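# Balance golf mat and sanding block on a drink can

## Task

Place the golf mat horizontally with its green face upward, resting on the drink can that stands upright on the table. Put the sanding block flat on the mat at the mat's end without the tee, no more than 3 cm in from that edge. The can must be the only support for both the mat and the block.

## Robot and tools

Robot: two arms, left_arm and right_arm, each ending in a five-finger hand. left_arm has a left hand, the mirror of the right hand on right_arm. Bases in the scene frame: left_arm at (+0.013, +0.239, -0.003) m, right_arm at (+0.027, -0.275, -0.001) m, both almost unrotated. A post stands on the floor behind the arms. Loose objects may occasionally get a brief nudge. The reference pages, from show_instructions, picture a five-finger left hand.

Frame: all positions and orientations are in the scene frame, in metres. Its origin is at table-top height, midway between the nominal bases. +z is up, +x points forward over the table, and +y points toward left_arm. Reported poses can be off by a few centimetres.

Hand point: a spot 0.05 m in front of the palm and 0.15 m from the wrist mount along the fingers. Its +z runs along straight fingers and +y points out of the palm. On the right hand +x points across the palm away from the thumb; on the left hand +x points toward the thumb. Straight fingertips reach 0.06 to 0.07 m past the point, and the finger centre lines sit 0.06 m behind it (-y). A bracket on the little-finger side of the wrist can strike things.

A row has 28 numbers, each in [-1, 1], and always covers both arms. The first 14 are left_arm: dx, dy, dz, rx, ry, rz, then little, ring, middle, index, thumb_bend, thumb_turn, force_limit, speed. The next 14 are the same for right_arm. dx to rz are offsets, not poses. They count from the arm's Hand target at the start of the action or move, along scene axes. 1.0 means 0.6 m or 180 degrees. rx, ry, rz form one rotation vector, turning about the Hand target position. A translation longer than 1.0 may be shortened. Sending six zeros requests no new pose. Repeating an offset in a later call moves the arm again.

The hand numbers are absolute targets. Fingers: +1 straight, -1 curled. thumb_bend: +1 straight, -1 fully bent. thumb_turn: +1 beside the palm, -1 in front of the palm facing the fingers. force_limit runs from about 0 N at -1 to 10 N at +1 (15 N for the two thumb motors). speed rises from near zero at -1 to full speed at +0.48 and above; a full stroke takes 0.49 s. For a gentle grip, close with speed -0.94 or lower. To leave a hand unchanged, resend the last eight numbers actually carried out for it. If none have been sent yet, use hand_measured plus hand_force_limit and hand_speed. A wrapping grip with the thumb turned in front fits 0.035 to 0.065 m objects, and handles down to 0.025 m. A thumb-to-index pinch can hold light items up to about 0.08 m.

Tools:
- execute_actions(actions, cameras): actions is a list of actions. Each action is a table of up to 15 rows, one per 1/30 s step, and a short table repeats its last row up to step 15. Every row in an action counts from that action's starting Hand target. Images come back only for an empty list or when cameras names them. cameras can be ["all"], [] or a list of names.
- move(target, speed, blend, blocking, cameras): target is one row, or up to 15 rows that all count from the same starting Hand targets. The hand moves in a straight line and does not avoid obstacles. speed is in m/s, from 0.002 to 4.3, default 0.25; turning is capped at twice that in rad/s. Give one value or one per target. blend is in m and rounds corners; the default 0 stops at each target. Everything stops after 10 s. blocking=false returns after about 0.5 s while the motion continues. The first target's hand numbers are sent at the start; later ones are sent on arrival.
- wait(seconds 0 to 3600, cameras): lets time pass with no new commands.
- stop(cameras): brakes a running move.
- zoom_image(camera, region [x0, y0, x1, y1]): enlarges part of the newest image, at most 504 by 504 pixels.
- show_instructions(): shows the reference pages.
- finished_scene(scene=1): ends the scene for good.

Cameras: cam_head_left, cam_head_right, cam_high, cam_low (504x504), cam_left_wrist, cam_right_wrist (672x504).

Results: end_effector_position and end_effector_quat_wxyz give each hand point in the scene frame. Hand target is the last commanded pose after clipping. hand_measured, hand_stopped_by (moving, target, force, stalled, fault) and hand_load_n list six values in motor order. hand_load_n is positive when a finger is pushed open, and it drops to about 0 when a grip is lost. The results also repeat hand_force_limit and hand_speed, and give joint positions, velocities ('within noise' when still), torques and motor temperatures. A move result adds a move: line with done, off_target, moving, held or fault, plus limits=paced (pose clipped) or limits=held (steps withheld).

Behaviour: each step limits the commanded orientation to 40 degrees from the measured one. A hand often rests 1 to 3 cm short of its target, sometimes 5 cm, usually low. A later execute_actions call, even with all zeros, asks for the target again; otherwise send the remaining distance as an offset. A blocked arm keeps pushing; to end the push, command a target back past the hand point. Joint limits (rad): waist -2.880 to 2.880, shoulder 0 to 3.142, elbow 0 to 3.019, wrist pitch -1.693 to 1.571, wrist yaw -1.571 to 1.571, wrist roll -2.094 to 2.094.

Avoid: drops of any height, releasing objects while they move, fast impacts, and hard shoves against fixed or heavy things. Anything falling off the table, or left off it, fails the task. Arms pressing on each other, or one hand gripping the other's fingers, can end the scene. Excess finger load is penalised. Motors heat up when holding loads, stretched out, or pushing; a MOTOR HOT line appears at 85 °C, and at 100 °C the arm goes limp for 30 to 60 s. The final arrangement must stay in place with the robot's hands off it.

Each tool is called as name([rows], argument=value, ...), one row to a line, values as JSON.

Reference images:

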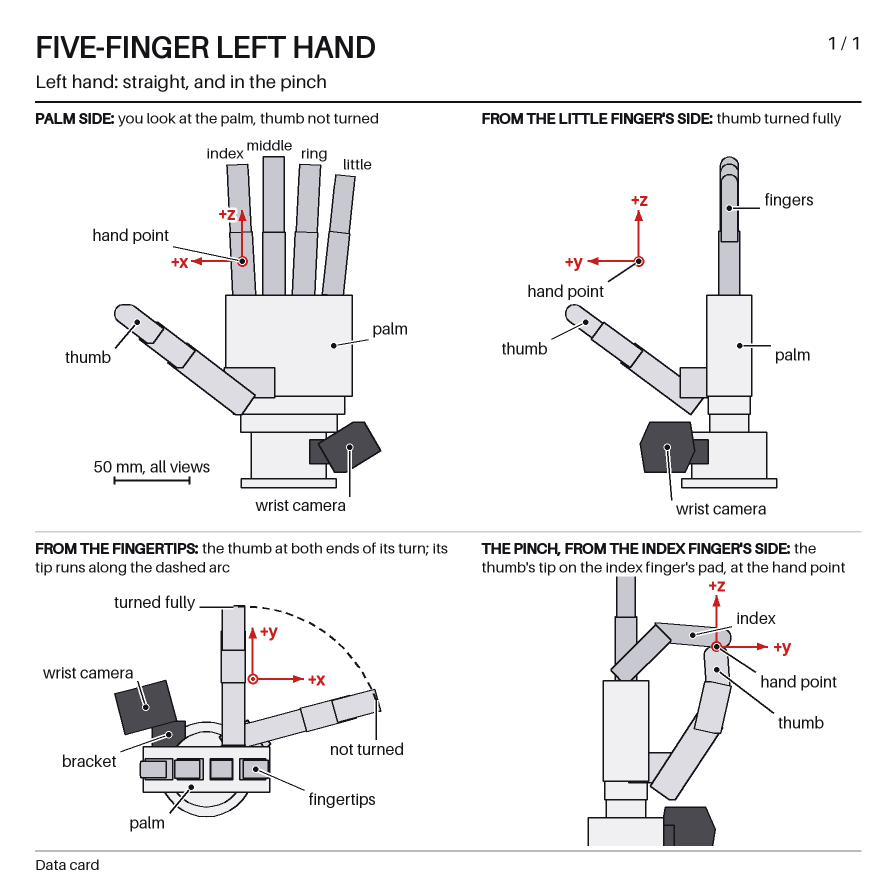

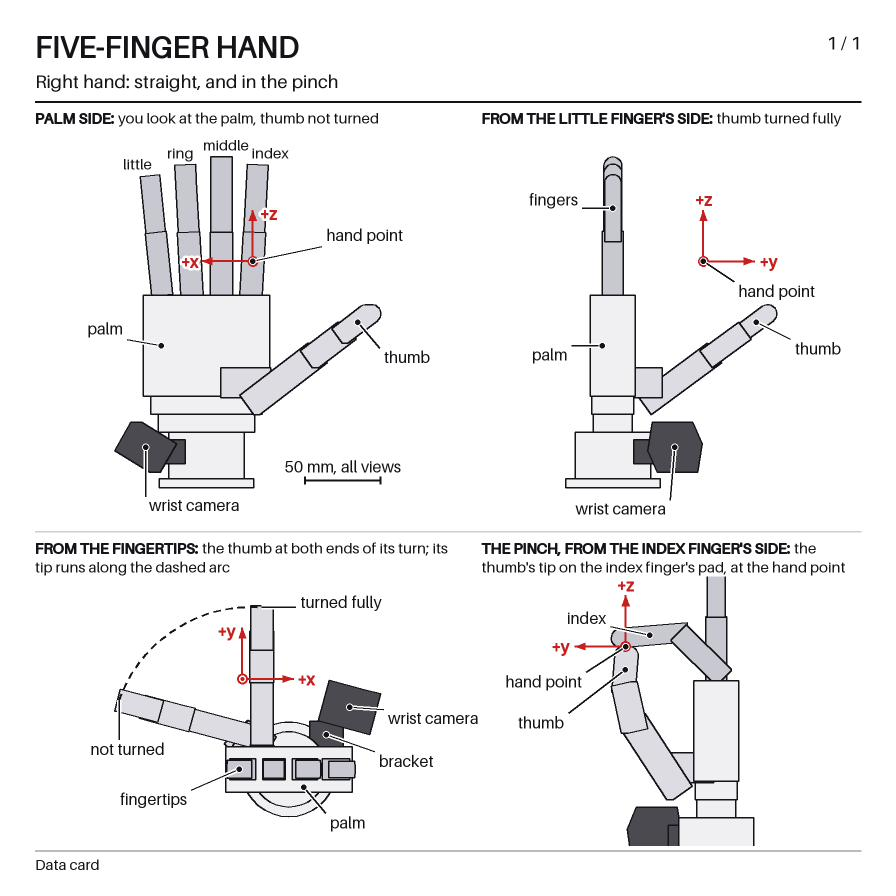

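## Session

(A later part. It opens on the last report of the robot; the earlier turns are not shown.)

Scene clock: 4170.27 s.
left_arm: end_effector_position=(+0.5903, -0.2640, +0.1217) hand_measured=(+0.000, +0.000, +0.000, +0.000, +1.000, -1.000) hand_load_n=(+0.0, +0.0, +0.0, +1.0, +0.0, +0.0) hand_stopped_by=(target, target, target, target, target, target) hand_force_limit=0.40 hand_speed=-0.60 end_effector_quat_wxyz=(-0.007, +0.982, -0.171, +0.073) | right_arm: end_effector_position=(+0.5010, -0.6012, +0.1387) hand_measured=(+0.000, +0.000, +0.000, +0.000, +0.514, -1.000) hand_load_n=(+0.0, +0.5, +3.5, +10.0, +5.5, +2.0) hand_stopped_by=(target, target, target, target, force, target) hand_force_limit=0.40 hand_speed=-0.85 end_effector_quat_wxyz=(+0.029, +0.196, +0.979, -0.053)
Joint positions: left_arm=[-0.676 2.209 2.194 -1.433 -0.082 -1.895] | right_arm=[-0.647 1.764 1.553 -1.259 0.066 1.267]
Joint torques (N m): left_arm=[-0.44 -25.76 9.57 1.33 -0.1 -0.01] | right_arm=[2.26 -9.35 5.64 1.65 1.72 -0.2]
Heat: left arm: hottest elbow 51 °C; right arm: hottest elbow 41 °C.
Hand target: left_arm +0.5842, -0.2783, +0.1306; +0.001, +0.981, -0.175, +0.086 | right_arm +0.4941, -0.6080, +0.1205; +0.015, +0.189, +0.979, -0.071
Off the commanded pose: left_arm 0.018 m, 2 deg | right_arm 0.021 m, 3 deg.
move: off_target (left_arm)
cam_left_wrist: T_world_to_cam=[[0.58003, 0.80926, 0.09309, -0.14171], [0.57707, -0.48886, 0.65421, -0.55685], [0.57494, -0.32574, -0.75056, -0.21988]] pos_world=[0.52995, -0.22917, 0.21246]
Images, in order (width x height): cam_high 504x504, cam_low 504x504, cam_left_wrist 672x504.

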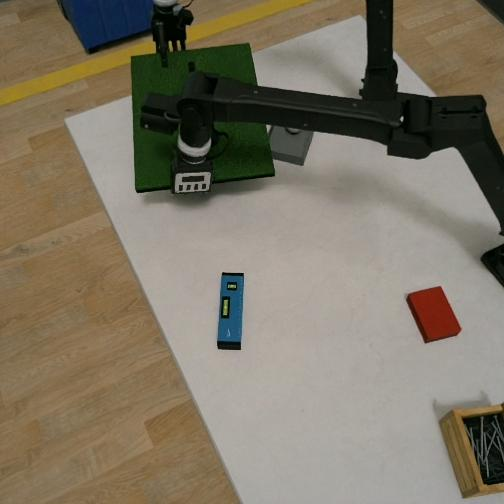

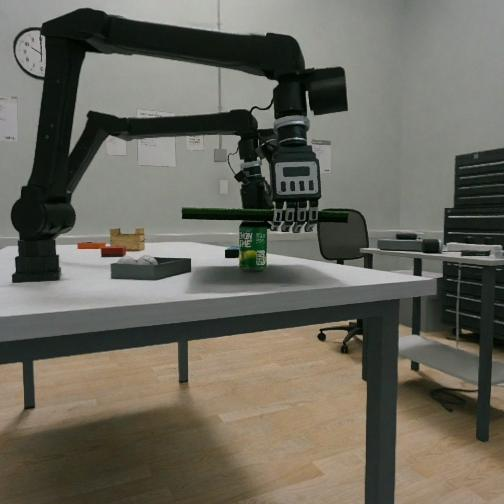

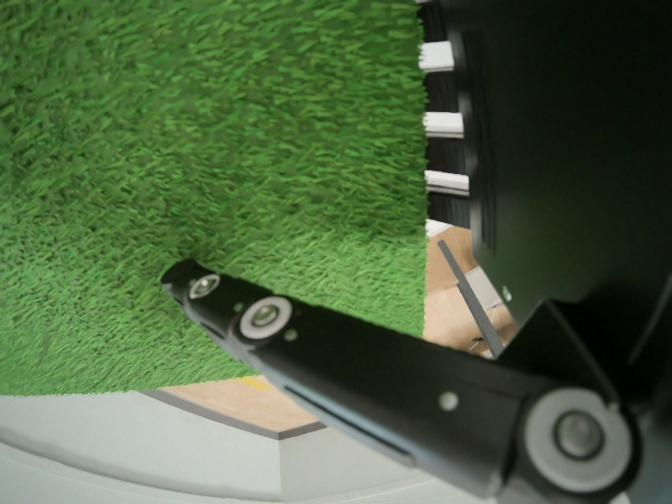

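move([
  [0,0,-0.02,0,0,0,0,0,0,0,1,-1,0.4,-0.6,0,0,0,0,0,0,0,0,0,0,-0.4,-1,0.4,-0.85],
  [0.055,0.16,-0.02,0,0,0,0,0,0,0,1,-1,0.4,-0.6,0,0,0,0,0,0,0,0,0,0,-0.4,-1,0.4,-0.85],
  [0.055,0.22,0.15,0,0,0,0,0,0,0,1,-1,0.4,-0.6,0,0,0,0,0,0,0,0,0,0,-0.4,-1,0.4,-0.85],
], speed=[0.03,0.08,0.15], blend=[0,0.01,0], cameras=["cam_low","cam_high","cam_left_wrist"])

zoom_image(camera="cam_low", region=[175, 185, 355, 245])

zoom_image(camera="cam_high", region=[100, 10, 300, 210])

Scene clock: 4188.87 s.
left_arm: end_effector_position=(+0.6055, -0.1501, +0.2053) hand_measured=(+0.000, +0.000, +0.000, +0.000, +1.000, -1.000) hand_load_n=(+0.5, +0.0, +0.0, +0.0, +0.0, +0.0) hand_stopped_by=(target, target, target, target, target, target) hand_force_limit=0.40 hand_speed=-0.60 end_effector_quat_wxyz=(-0.004, +0.981, -0.177, +0.074) | right_arm: end_effector_position=(+0.5008, -0.6010, +0.1395) hand_measured=(+0.000, +0.000, +0.000, +0.000, +0.514, -1.000) hand_load_n=(+0.0, +0.0, +3.0, +9.5, +5.5, +2.0) hand_stopped_by=(target, target, target, target, force, target) hand_force_limit=0.40 hand_speed=-0.85 end_effector_quat_wxyz=(+0.029, +0.194, +0.979, -0.054)
Joint positions: left_arm=[-0.519 2.029 2.111 -1.516 -0.056 -1.728] | right_arm=[-0.647 1.762 1.553 -1.259 0.066 1.263]
Joint torques (N m): left_arm=[2.73 -21.6 13.45 0.1 0.03 0.22] | right_arm=[1.32 -10.64 5.87 1.73 1.71 -0.14]
Heat: left arm: hottest elbow 50 °C; right arm: hottest elbow 40 °C.
Hand target: left_arm +0.6173, -0.1461, +0.2207; +0.001, +0.981, -0.175, +0.086 | right_arm +0.4941, -0.6080, +0.1203; +0.015, +0.189, +0.979, -0.071
Off the commanded pose: left_arm 0.020 m, 2 deg | right_arm 0.021 m, 3 deg.
move: off_target (left_arm)
cam_left_wrist: T_world_to_cam=[[0.5896, 0.80282, 0.08865, -0.25631], [0.57114, -0.49201, 0.65706, -0.56194], [0.57111, -0.33677, -0.74861, -0.12848]] pos_world=[0.54544, -0.11398, 0.29576]
Images, in order (width x height): cam_high 504x504, cam_low 504x504, cam_left_wrist 672x504.

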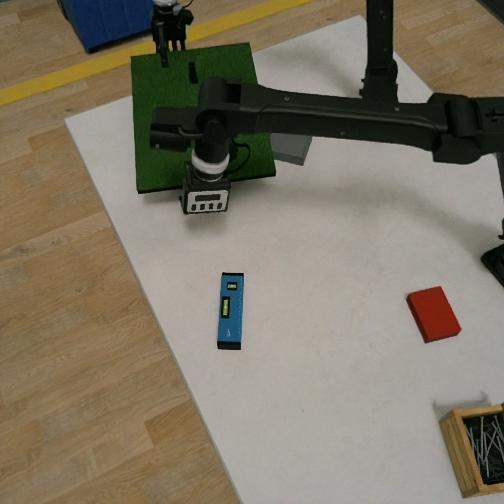

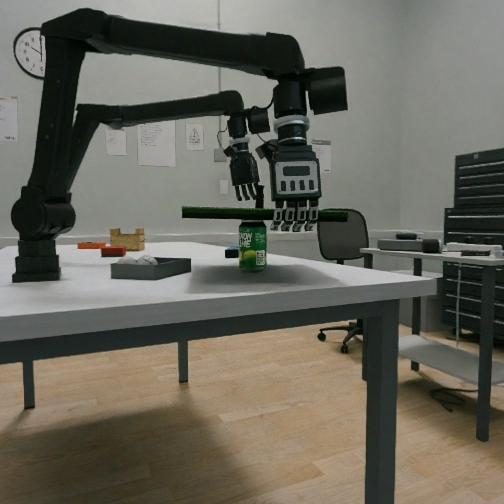

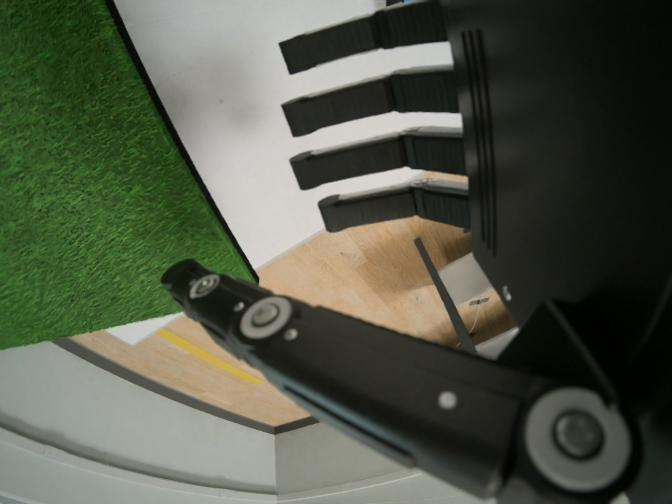

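Scaled by 2.800.

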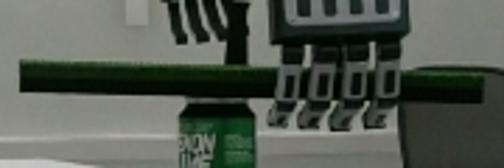

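Scaled by 2.520.

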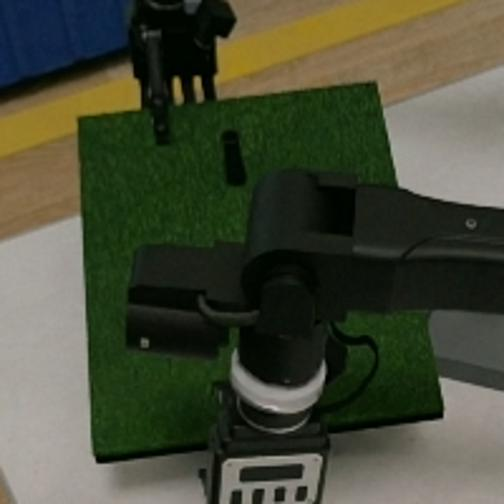

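move([
  [-0.15,0.15,0.06,0,0,-0.1,1,1,1,1,1,-1,0.4,-0.3,0,0,0.01,0,0,0,0,0,0,0,-0.4,-1,0.4,-0.85],
  [-0.7,0.66,0.06,0.0527,0.0321,-0.5308,1,1,1,1,1,-1,0.4,-0.3,0,0,0.028,0,0,0,0,0,0,0,-0.4,-1,0.4,-0.85],
], speed=[0.15,0.25], blend=[0.05,0], cameras=["cam_low","cam_high","cam_left_wrist","cam_head_left","cam_head_right"])

zoom_image(camera="cam_low", region=[175, 185, 355, 245])

zoom_image(camera="cam_high", region=[380, 260, 504, 384])

zoom_image(camera="cam_high", region=[100, 10, 300, 210])

Scene clock: 4330.30 s.
left_arm: end_effector_position=(+0.2037, +0.2465, +0.2607) hand_measured=(+1.000, +1.000, +1.000, +1.000, +1.000, -1.000) hand_load_n=(+0.0, +0.0, +0.0, +0.0, +0.0, +0.0) hand_stopped_by=(target, target, target, target, target, target) hand_force_limit=0.40 hand_speed=-0.30 end_effector_quat_wxyz=(+0.010, -0.527, +0.850, -0.005) | right_arm: end_effector_position=(+0.4985, -0.5997, +0.1415) hand_measured=(+0.000, +0.000, +0.000, +0.000, +0.514, -1.000) hand_load_n=(+0.0, +0.5, +3.0, +9.0, +6.0, +3.0) hand_stopped_by=(target, target, target, target, force, target) hand_force_limit=0.40 hand_speed=-0.85 end_effector_quat_wxyz=(+0.027, +0.194, +0.979, -0.054)
Joint positions: left_arm=[0.033 0.999 1.123 -1.673 -0.002 0.494] | right_arm=[-0.647 1.757 1.553 -1.268 0.068 1.263]
Joint torques (N m): left_arm=[2.55 -5.48 8.47 -0.21 0.01 0.21] | right_arm=[1.14 -10.58 8.5 0.4 1.59 -0.13]
Heat: left arm: hottest elbow 51 °C; right arm: hottest wrist yaw 41 °C.
Hand target: left_arm +0.1973, +0.2498, +0.2567; +0.000, -0.530, +0.848, +0.000 | right_arm +0.4941, -0.6081, +0.1373; +0.016, +0.189, +0.979, -0.071
Off the commanded pose: left_arm 0.008 m, 1 deg | right_arm 0.010 m, 2 deg.
move: done
cam_left_wrist: T_world_to_cam=[[0.73554, -0.67677, 0.0312, 0.00721], [-0.58121, -0.60668, 0.54234, 0.11907], [-0.34811, -0.41704, -0.83958, 0.50675]] pos_world=[0.24031, 0.28845, 0.36066]
Images, in order (width x height): cam_head_left 504x504, cam_head_right 504x504, cam_high 504x504, cam_low 504x504, cam_left_wrist 672x504.

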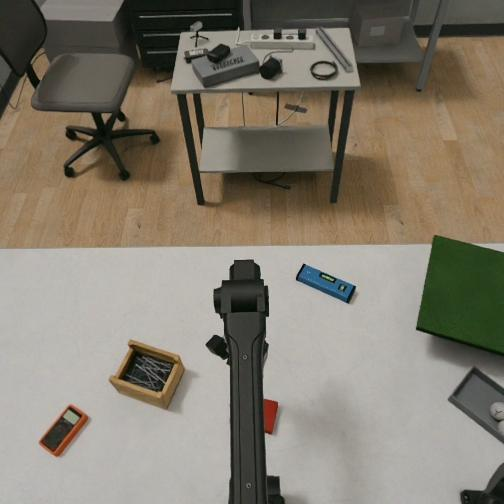

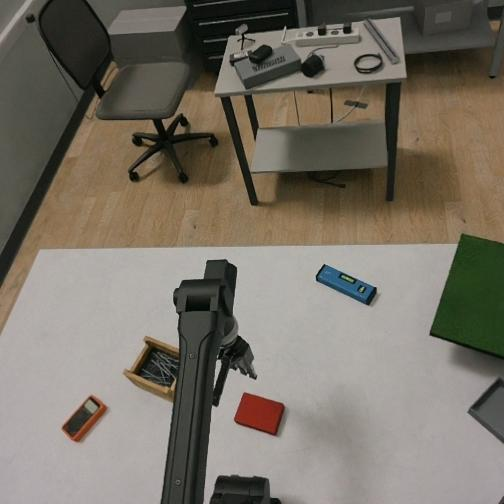

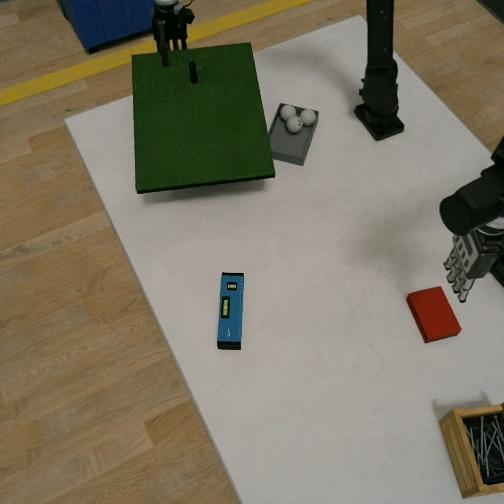

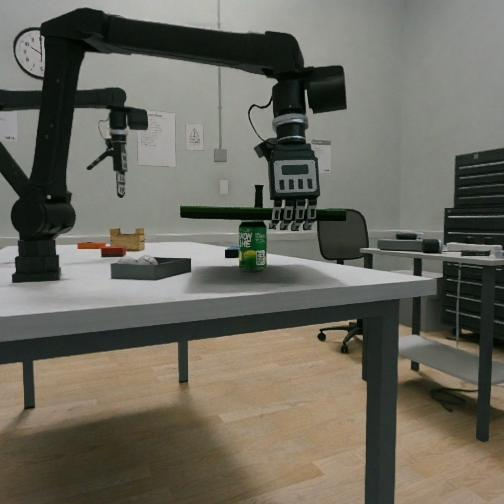

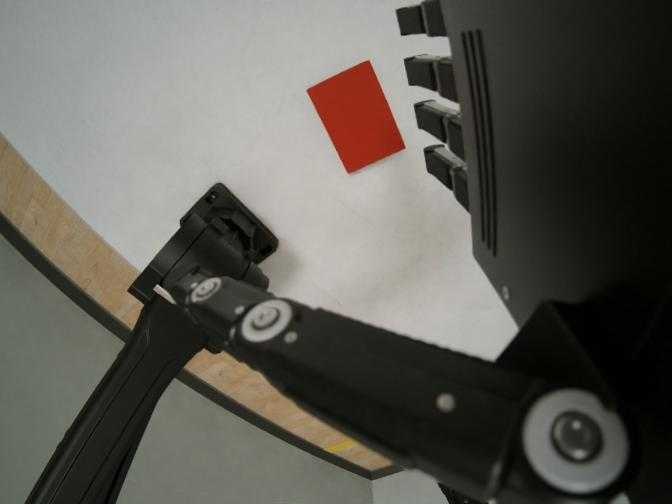

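Scaled by 2.800.

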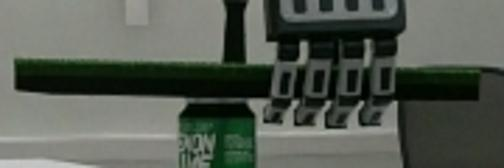

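Scaled by 4.065.

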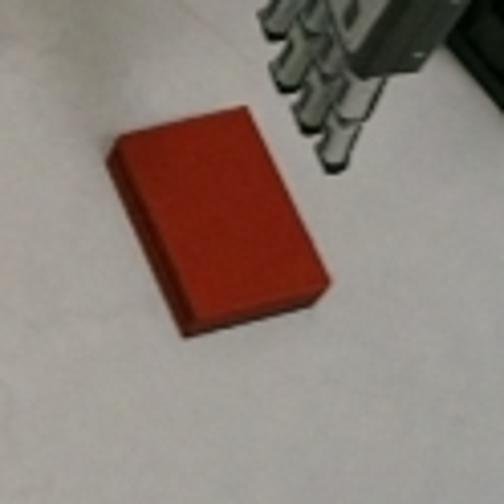

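Scaled by 2.520.

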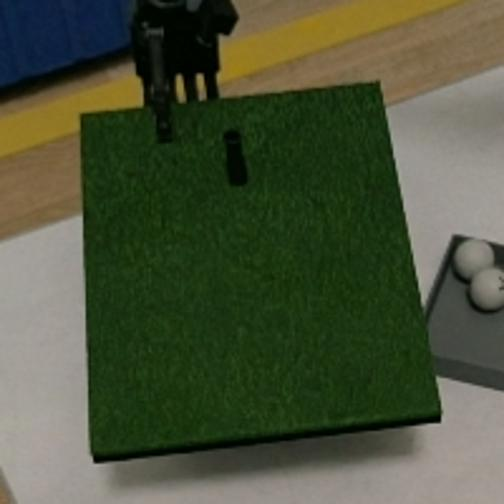

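move([
  [-0.142,-0.035,-0.15,0,0,0.05,1,1,1,1,1,-1,0.4,-0.3,0,0,0.0,0,0,0,0,0,0,0,-0.4,-1,0.4,-0.85],
  [-0.142,-0.035,-0.26,0,0,0.05,1,1,1,1,1,-1,0.4,-0.3,0,0,0.0,0,0,0,0,0,0,0,-0.4,-1,0.4,-0.85],
], speed=[0.15,0.08], cameras=["cam_high","cam_left_wrist","cam_head_right"])

zoom_image(camera="cam_head_right", region=[160, 320, 320, 480])

Scene clock: 4379.33 s.
left_arm: end_effector_position=(+0.1119, +0.2314, +0.1242) hand_measured=(+1.000, +1.000, +1.000, +1.000, +1.000, -1.000) hand_load_n=(+0.0, +0.0, +0.0, +0.0, +0.0, +0.0) hand_stopped_by=(target, target, target, target, target, target) hand_force_limit=0.40 hand_speed=-0.30 end_effector_quat_wxyz=(+0.000, -0.597, +0.802, +0.000) | right_arm: end_effector_position=(+0.4985, -0.5997, +0.1415) hand_measured=(+0.000, +0.000, +0.000, +0.000, +0.514, -1.000) hand_load_n=(+0.0, +0.5, +3.0, +9.0, +5.5, +3.0) hand_stopped_by=(target, target, target, target, force, target) hand_force_limit=0.40 hand_speed=-0.85 end_effector_quat_wxyz=(+0.027, +0.194, +0.979, -0.054)
Joint positions: left_arm=[0.032 0.732 0.63 -1.468 0 0.325] | right_arm=[-0.647 1.757 1.553 -1.268 0.068 1.263]
Joint torques (N m): left_arm=[1.08 -1.49 10.33 -0.14 -0.07 0.11] | right_arm=[2.14 -11.28 8.16 0.49 1.6 -0.08]
Motor temperatures (°C): left_arm=[32 34 48 30 34 33] | right_arm=[29 37 41 33 40 31]
Heat: left arm: hottest elbow 48 °C; right arm: hottest elbow 41 °C.
Hand target: left_arm +0.1124, +0.2314, +0.1271; +0.001, -0.597, +0.802, -0.001 (not the last commanded pose) | right_arm +0.4941, -0.6081, +0.1372; +0.015, +0.189, +0.979, -0.071
Off the commanded pose: left_arm 0.024 m, 0 deg | right_arm 0.010 m, 2 deg.
move: held (left_arm; a check stopped the path); path passed 1 of 2 targets; limits=held
pose unreachable (left arm): on one or more control steps of this call, first in action 0 (counted from 0), this arm could not follow its commanded pose, so it was not sent that pose on those steps. It may still have moved: this result reports where it is.
cause: moving toward the commanded pose would bring two parts of the arm too close to each other (joints 2 (shoulder) to 6 (wrist roll) lie between them).
cam_left_wrist: T_world_to_cam=[[0.83896, -0.5439, 0.01789, 0.02814], [-0.4602, -0.69155, 0.55675, 0.1349], [-0.29044, -0.47533, -0.83049, 0.35977]] pos_world=[0.14297, 0.2796, 0.22318]
Images, in order (width x height): cam_head_right 504x504, cam_high 504x504, cam_left_wrist 672x504.

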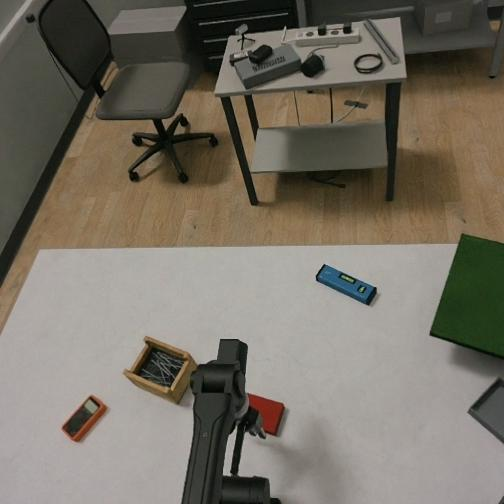

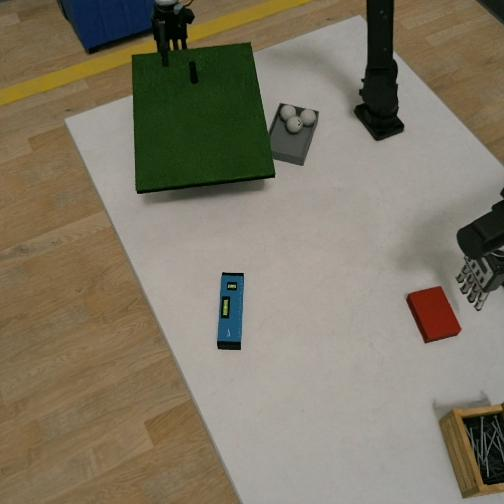

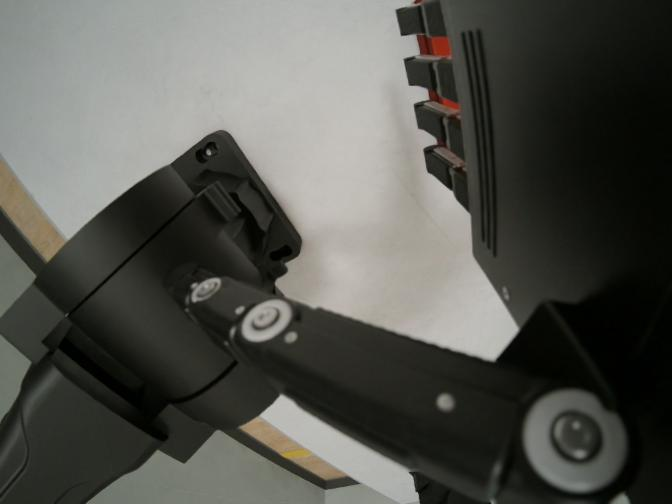

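Scaled by 3.150.

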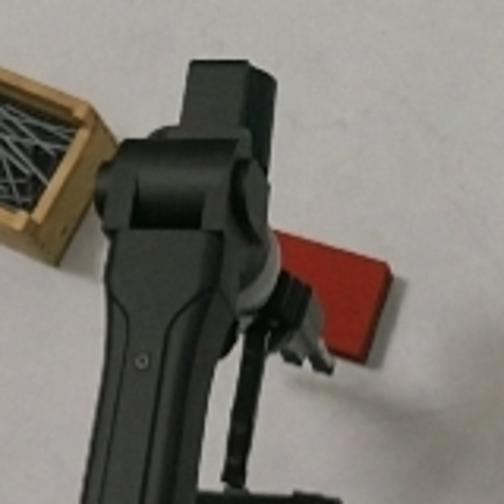

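move([
  [0.0415,-0.017,0.1,0.0399,0.133,0,1,1,1,1,1,-1,0.4,-0.3,0,0,0.0,0,0,0,0,0,0,0,-0.4,-1,0.4,-0.85],
  [0.0415,-0.017,-0.0535,0.0399,0.133,0,1,1,1,1,1,-1,0.4,-0.3,0,0,0.0,0,0,0,0,0,0,0,-0.4,-1,0.4,-0.85],
], speed=[0.15,0.08], cameras=["cam_high","cam_left_wrist","cam_head_right","cam_low"])

zoom_image(camera="cam_head_right", region=[160, 320, 320, 480])

zoom_image(camera="cam_low", region=[0, 180, 200, 280])

Scene clock: 4452.23 s.
left_arm: end_effector_position=(+0.1400, +0.2236, +0.0998) hand_measured=(+1.000, +1.000, +1.000, +1.000, +1.000, -1.000) hand_load_n=(+0.0, +0.0, +0.0, +0.0, +0.0, +0.0) hand_stopped_by=(target, target, target, target, target, target) hand_force_limit=0.40 hand_speed=-0.30 end_effector_quat_wxyz=(-0.127, -0.587, +0.782, +0.167) | right_arm: end_effector_position=(+0.4985, -0.5997, +0.1415) hand_measured=(+0.000, +0.000, +0.000, +0.000, +0.514, -1.000) hand_load_n=(+0.0, +0.5, +3.0, +9.5, +5.5, +3.0) hand_stopped_by=(target, target, target, target, force, target) hand_force_limit=0.40 hand_speed=-0.85 end_effector_quat_wxyz=(+0.027, +0.194, +0.979, -0.054)
Joint positions: left_arm=[-0.084 1.242 0.727 -1.471 -0.079 0.185] | right_arm=[-0.647 1.757 1.553 -1.268 0.068 1.263]
Joint torques (N m): left_arm=[-0.38 -6.07 7.01 -0.25 -0.19 -0.01] | right_arm=[1.03 -10.75 8.21 0.46 1.58 -0.11]
Heat: left arm: hottest elbow 47 °C; right arm: hottest elbow 42 °C.
Hand target: left_arm +0.1374, +0.2212, +0.0949; -0.128, -0.583, +0.784, +0.173 | right_arm +0.4941, -0.6081, +0.1372; +0.015, +0.189, +0.979, -0.071
Off the commanded pose: left_arm 0.006 m, 1 deg | right_arm 0.010 m, 2 deg.
move: done
cam_left_wrist: T_world_to_cam=[[0.76898, -0.51638, -0.37686, 0.04374], [-0.2136, -0.76317, 0.60987, 0.13229], [-0.60254, -0.38848, -0.69716, 0.35502]] pos_world=[0.20854, 0.26146, 0.18331]
Images, in order (width x height): cam_head_right 504x504, cam_high 504x504, cam_low 504x504, cam_left_wrist 672x504.

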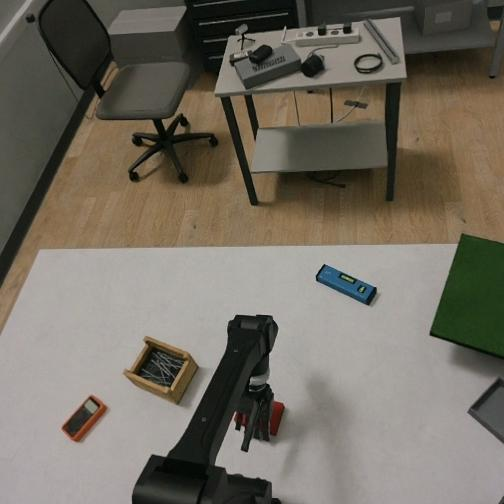

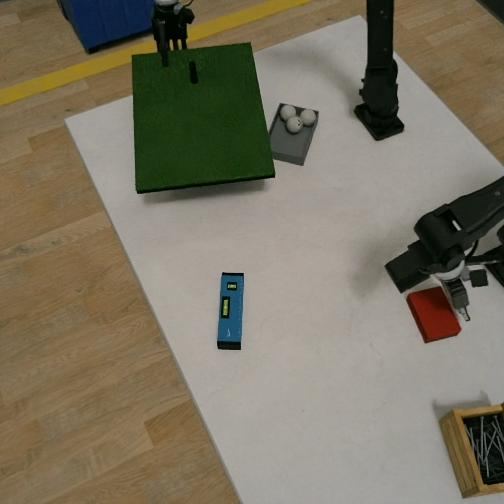

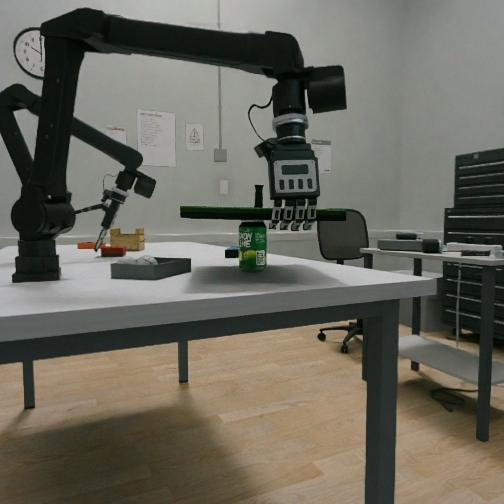

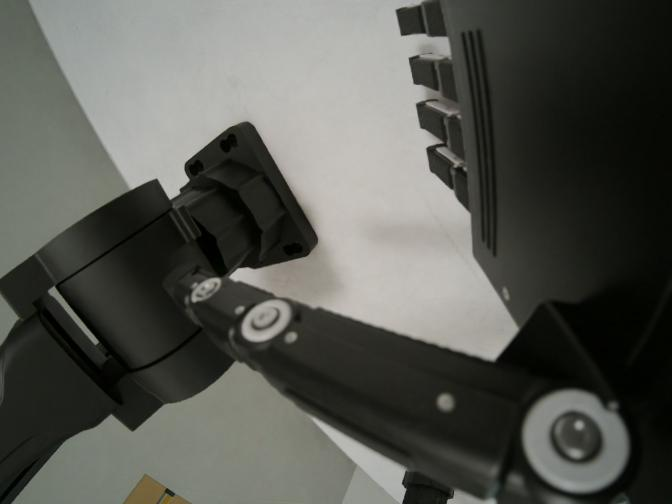

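Scaled by 3.150.

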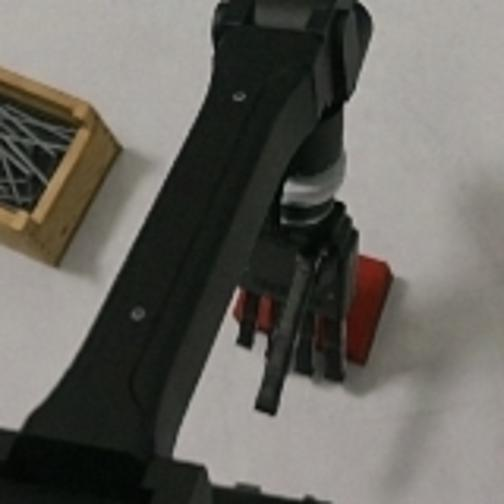

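Scaled by 2.520.

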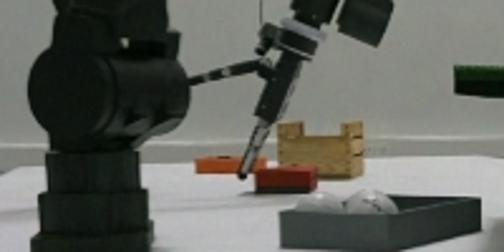

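move([
  [0.2715,-0.0833,-0.01,0,0,0,1,1,1,1,1,-1,0.4,-0.3,0,0,0.0,0,0,0,0,0,0,0,-0.4,-1,0.4,-0.85],
  [0.3445,-0.0945,-0.01,0,0,-0.0833,1,1,1,1,1,-1,0.4,-0.3,0,0,0.0,0,0,0,0,0,0,0,-0.4,-1,0.4,-0.85],
], speed=0.08, blend=[0.02,0], cameras=["cam_high","cam_left_wrist","cam_head_right","cam_low"])

zoom_image(camera="cam_low", region=[0, 180, 200, 280])

Scene clock: 4507.60 s.
left_arm: end_effector_position=(+0.3177, +0.1791, +0.0889) hand_measured=(+1.000, +1.000, +1.000, +1.000, +1.000, -1.000) hand_load_n=(-2.0, -2.0, -0.5, +0.0, +0.0, +0.0) hand_stopped_by=(target, target, target, target, target, target) hand_force_limit=0.40 hand_speed=-0.30 end_effector_quat_wxyz=(-0.123, -0.491, +0.837, +0.208) | right_arm: end_effector_position=(+0.4985, -0.5997, +0.1415) hand_measured=(+0.000, +0.000, +0.000, +0.000, +0.514, -1.000) hand_load_n=(+0.0, +0.5, +3.0, +9.0, +5.5, +3.0) hand_stopped_by=(target, target, target, target, force, target) hand_force_limit=0.40 hand_speed=-0.85 end_effector_quat_wxyz=(+0.027, +0.194, +0.979, -0.054)
Joint positions: left_arm=[-0.226 1.759 1.242 -1.525 -0.13 0.253] | right_arm=[-0.647 1.757 1.553 -1.268 0.068 1.263]
Joint torques (N m): left_arm=[-1.03 -13.33 12.75 -0.17 -0.01 0.32] | right_arm=[1.44 -10.75 8.21 0.51 1.61 -0.12]
Heat: left arm: hottest elbow 46 °C; right arm: hottest elbow 42 °C.
Hand target: left_arm +0.3441, +0.1646, +0.0889; -0.105, -0.476, +0.853, +0.188 | right_arm +0.4941, -0.6081, +0.1372; +0.015, +0.189, +0.979, -0.071
Off the commanded pose: left_arm 0.030 m, 4 deg | right_arm 0.010 m, 2 deg.
move: off_target (left_arm)
cam_left_wrist: T_world_to_cam=[[0.61059, -0.66241, -0.43405, -0.03849], [-0.34505, -0.71584, 0.60706, 0.17639], [-0.71283, -0.22089, -0.66565, 0.43935]] pos_world=[0.39755, 0.19782, 0.16867]
Images, in order (width x height): cam_head_right 504x504, cam_high 504x504, cam_low 504x504, cam_left_wrist 672x504.

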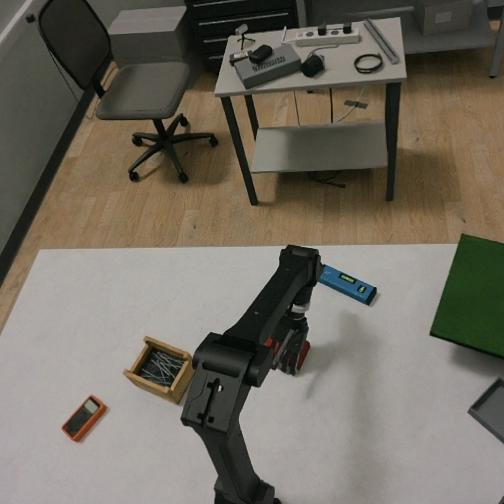

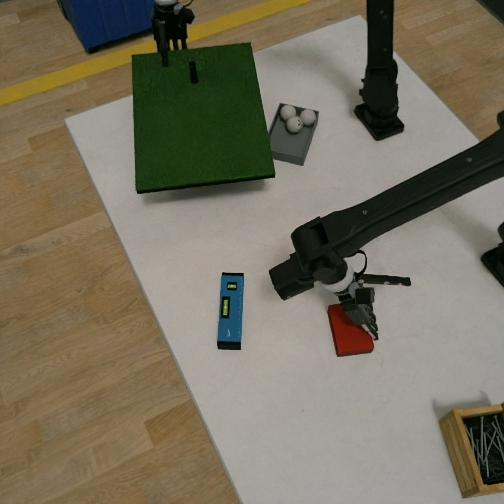

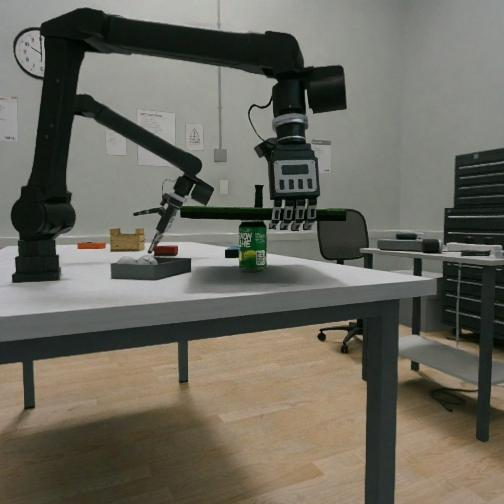

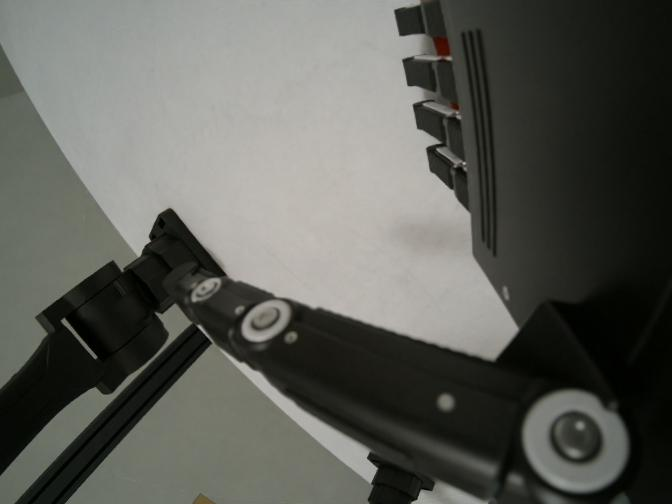

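Scaled by 2.520.

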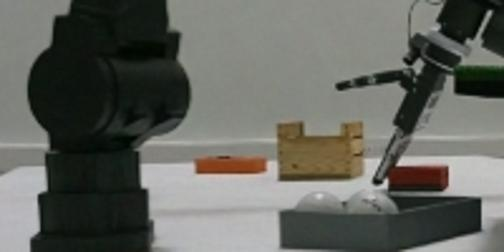

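zoom_image(camera="cam_high", region=[290, 270, 410, 390])

Scaled by 4.200.

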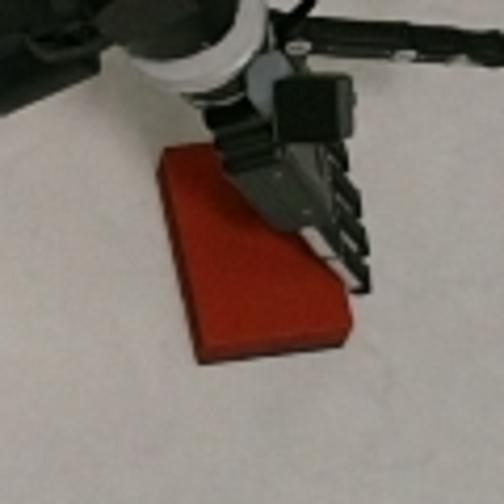

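move([
  [0.068,-0.03,0,0,0,-0.0833,1,1,1,1,1,-1,0.4,-0.3,0,0,0.0,0,0,0,0,0,0,0,-0.4,-1,0.4,-0.85],
  [0.1258,-0.0763,0,0,0,-0.1667,1,1,1,1,1,-1,0.4,-0.3,0,0,0.0,0,0,0,0,0,0,0,-0.4,-1,0.4,-0.85],
  [0.1693,-0.1355,0,0,0,-0.25,1,1,1,1,1,-1,0.4,-0.3,0,0,0.0,0,0,0,0,0,0,0,-0.4,-1,0.4,-0.85],
  [0.1807,-0.1843,0,0,0,-0.25,1,1,1,1,1,-1,0.4,-0.3,0,0,0.0,0,0,0,0,0,0,0,-0.4,-1,0.4,-0.85],
], speed=0.08, blend=[0.015,0.015,0.015,0], cameras=["cam_high","cam_left_wrist","cam_head_right","cam_low"])

zoom_image(camera="cam_high", region=[220, 200, 400, 380])

Scene clock: 4547.80 s.
left_arm: end_effector_position=(+0.4406, +0.0847, +0.0931) hand_measured=(+1.000, +1.000, +1.000, +1.000, +1.000, -1.000) hand_load_n=(-3.0, -2.5, +0.0, +0.0, +0.0, +0.0) hand_stopped_by=(target, target, target, target, target, target) hand_force_limit=0.40 hand_speed=-0.30 end_effector_quat_wxyz=(-0.037, -0.128, +0.964, +0.230) | right_arm: end_effector_position=(+0.4985, -0.5997, +0.1415) hand_measured=(+0.000, +0.000, +0.000, +0.000, +0.514, -1.000) hand_load_n=(+0.0, +0.5, +3.0, +9.0, +5.5, +3.0) hand_stopped_by=(target, target, target, target, force, target) hand_force_limit=0.40 hand_speed=-0.85 end_effector_quat_wxyz=(+0.027, +0.194, +0.979, -0.054)
Joint positions: left_arm=[-0.517 1.997 1.631 -1.558 -0.319 0.735] | right_arm=[-0.647 1.757 1.553 -1.268 0.068 1.263]
Joint torques (N m): left_arm=[-1.85 -17.49 13.08 -0.24 0.29 0.12] | right_arm=[2.02 -10.05 8.23 0.27 1.63 -0.19]
Heat: left arm: hottest elbow 48 °C; right arm: hottest elbow 42 °C.
Hand target: left_arm +0.4524, +0.0539, +0.0889; -0.025, -0.113, +0.970, +0.214 | right_arm +0.4941, -0.6081, +0.1372; +0.015, +0.189, +0.979, -0.071
Off the commanded pose: left_arm 0.033 m, 3 deg | right_arm 0.010 m, 2 deg.
move: off_target (left_arm)
cam_left_wrist: T_world_to_cam=[[-0.04817, -0.90801, -0.41618, 0.13523], [-0.74891, -0.24287, 0.61656, 0.2857], [-0.66092, 0.34138, -0.66831, 0.43877]] pos_world=[0.51047, 0.04239, 0.17336]
Images, in order (width x height): cam_head_right 504x504, cam_high 504x504, cam_low 504x504, cam_left_wrist 672x504.

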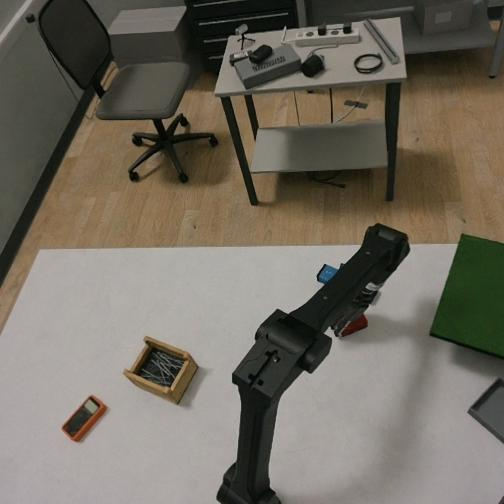

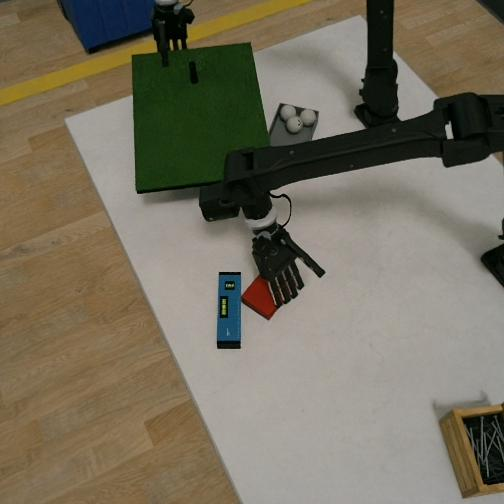

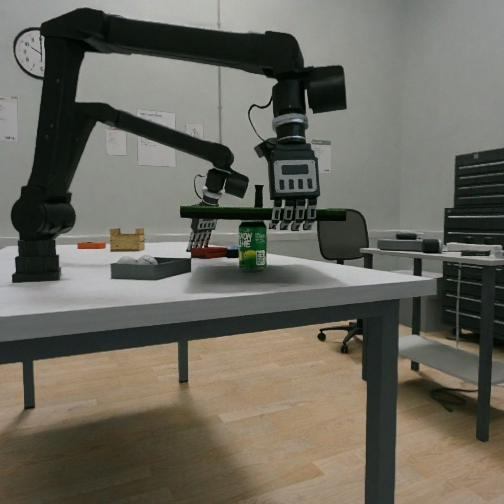

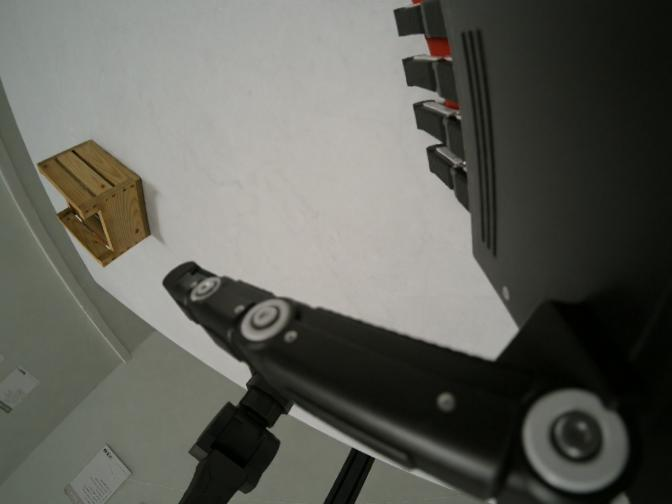

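Scaled by 2.800.

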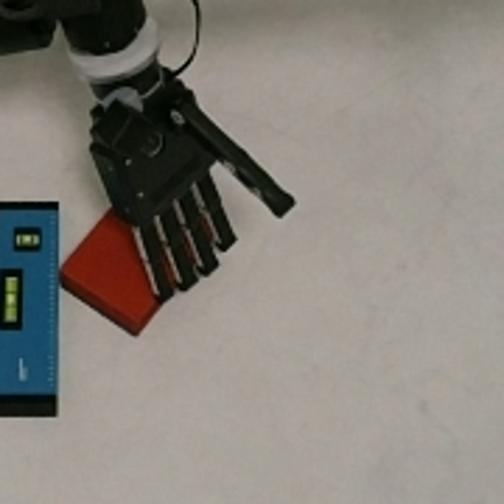

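move([
  [0,0.083,0.167,0,0,0,1,1,1,1,1,-1,0.4,-0.3,0,0,0.0,0,0,0,0,0,0,0,-0.4,-1,0.4,-0.85],
  [0.0668,-0.0347,0.102,-0.4372,-0.1266,0.0262,-1,-1,0.65,0.65,0.85,-1,0.4,-0.3,0,0,0.0,0,0,0,0,0,0,0,-0.4,-1,0.4,-0.85],
], speed=0.2, blend=[0.03,0], cameras=["cam_high","cam_left_wrist","cam_low"])

zoom_image(camera="cam_high", region=[180, 200, 360, 380])

Scene clock: 4643.73 s.
left_arm: end_effector_position=(+0.4924, +0.0257, +0.1509) hand_measured=(-1.000, -1.000, +0.650, +0.650, +0.850, -1.000) hand_load_n=(+0.0, +0.0, +0.5, +0.0, +0.0, +0.0) hand_stopped_by=(target, target, target, target, target, target) hand_force_limit=0.40 hand_speed=-0.30 end_effector_quat_wxyz=(+0.075, -0.136, +0.869, -0.469) | right_arm: end_effector_position=(+0.4985, -0.5997, +0.1415) hand_measured=(+0.000, +0.000, +0.000, +0.000, +0.514, -1.000) hand_load_n=(+0.0, +0.5, +3.0, +9.0, +6.0, +3.0) hand_stopped_by=(target, target, target, target, force, target) hand_force_limit=0.40 hand_speed=-0.85 end_effector_quat_wxyz=(+0.027, +0.194, +0.979, -0.054)
Joint positions: left_arm=[-0.17 1.54 1.164 -0.581 0.835 0.812] | right_arm=[-0.647 1.757 1.553 -1.268 0.068 1.263]
Joint torques (N m): left_arm=[2.43 -15.44 8.95 1.8 0.43 0.01] | right_arm=[1.85 -10.81 8.2 0.66 1.58 -0.07]
Motor temperatures (°C): left_arm=[32 35 54 30 34 32] | right_arm=[29 37 41 33 41 31]
Heat: left arm: hottest elbow 54 °C; right arm: hottest elbow 41 °C.
Hand target: left_arm +0.4926, +0.0332, +0.1501; +0.079, -0.145, +0.867, -0.471 | right_arm +0.4941, -0.6081, +0.1372; +0.015, +0.189, +0.979, -0.071
Off the commanded pose: left_arm 0.007 m, 1 deg | right_arm 0.010 m, 2 deg.
move: done
cam_left_wrist: T_world_to_cam=[[-0.11053, -0.57379, 0.81151, -0.05493], [-0.93999, 0.32555, 0.10216, 0.43156], [-0.3228, -0.75152, -0.57534, 0.37918]] pos_world=[0.522, 0.11295, 0.21865]
Images, in order (width x height): cam_high 504x504, cam_low 504x504, cam_left_wrist 672x504.

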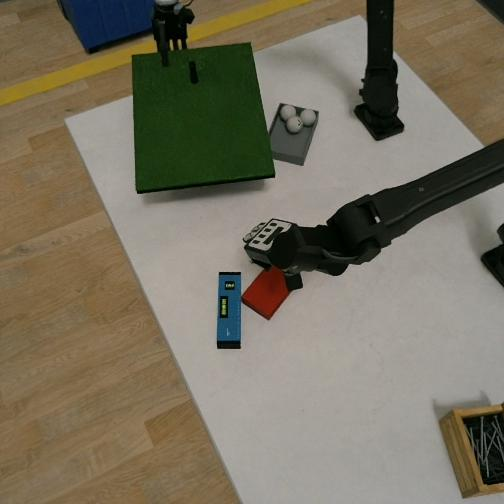

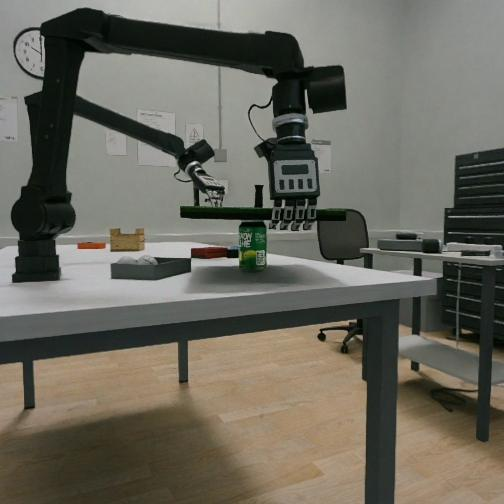

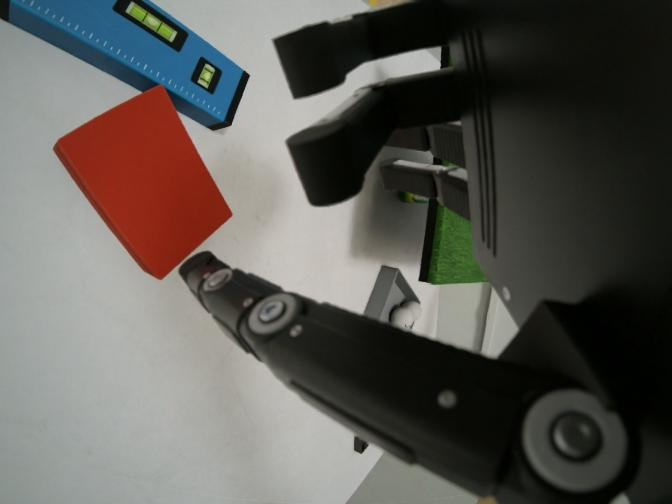

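Scaled by 2.800.

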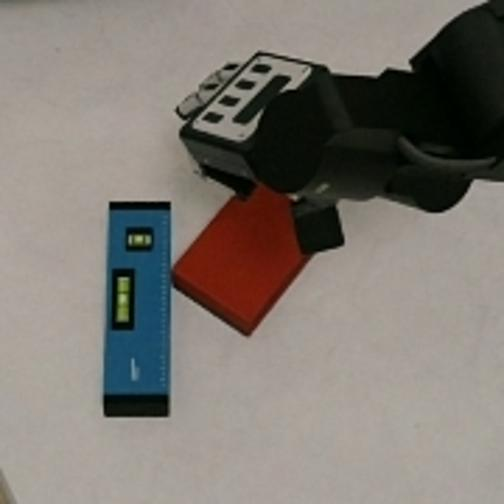

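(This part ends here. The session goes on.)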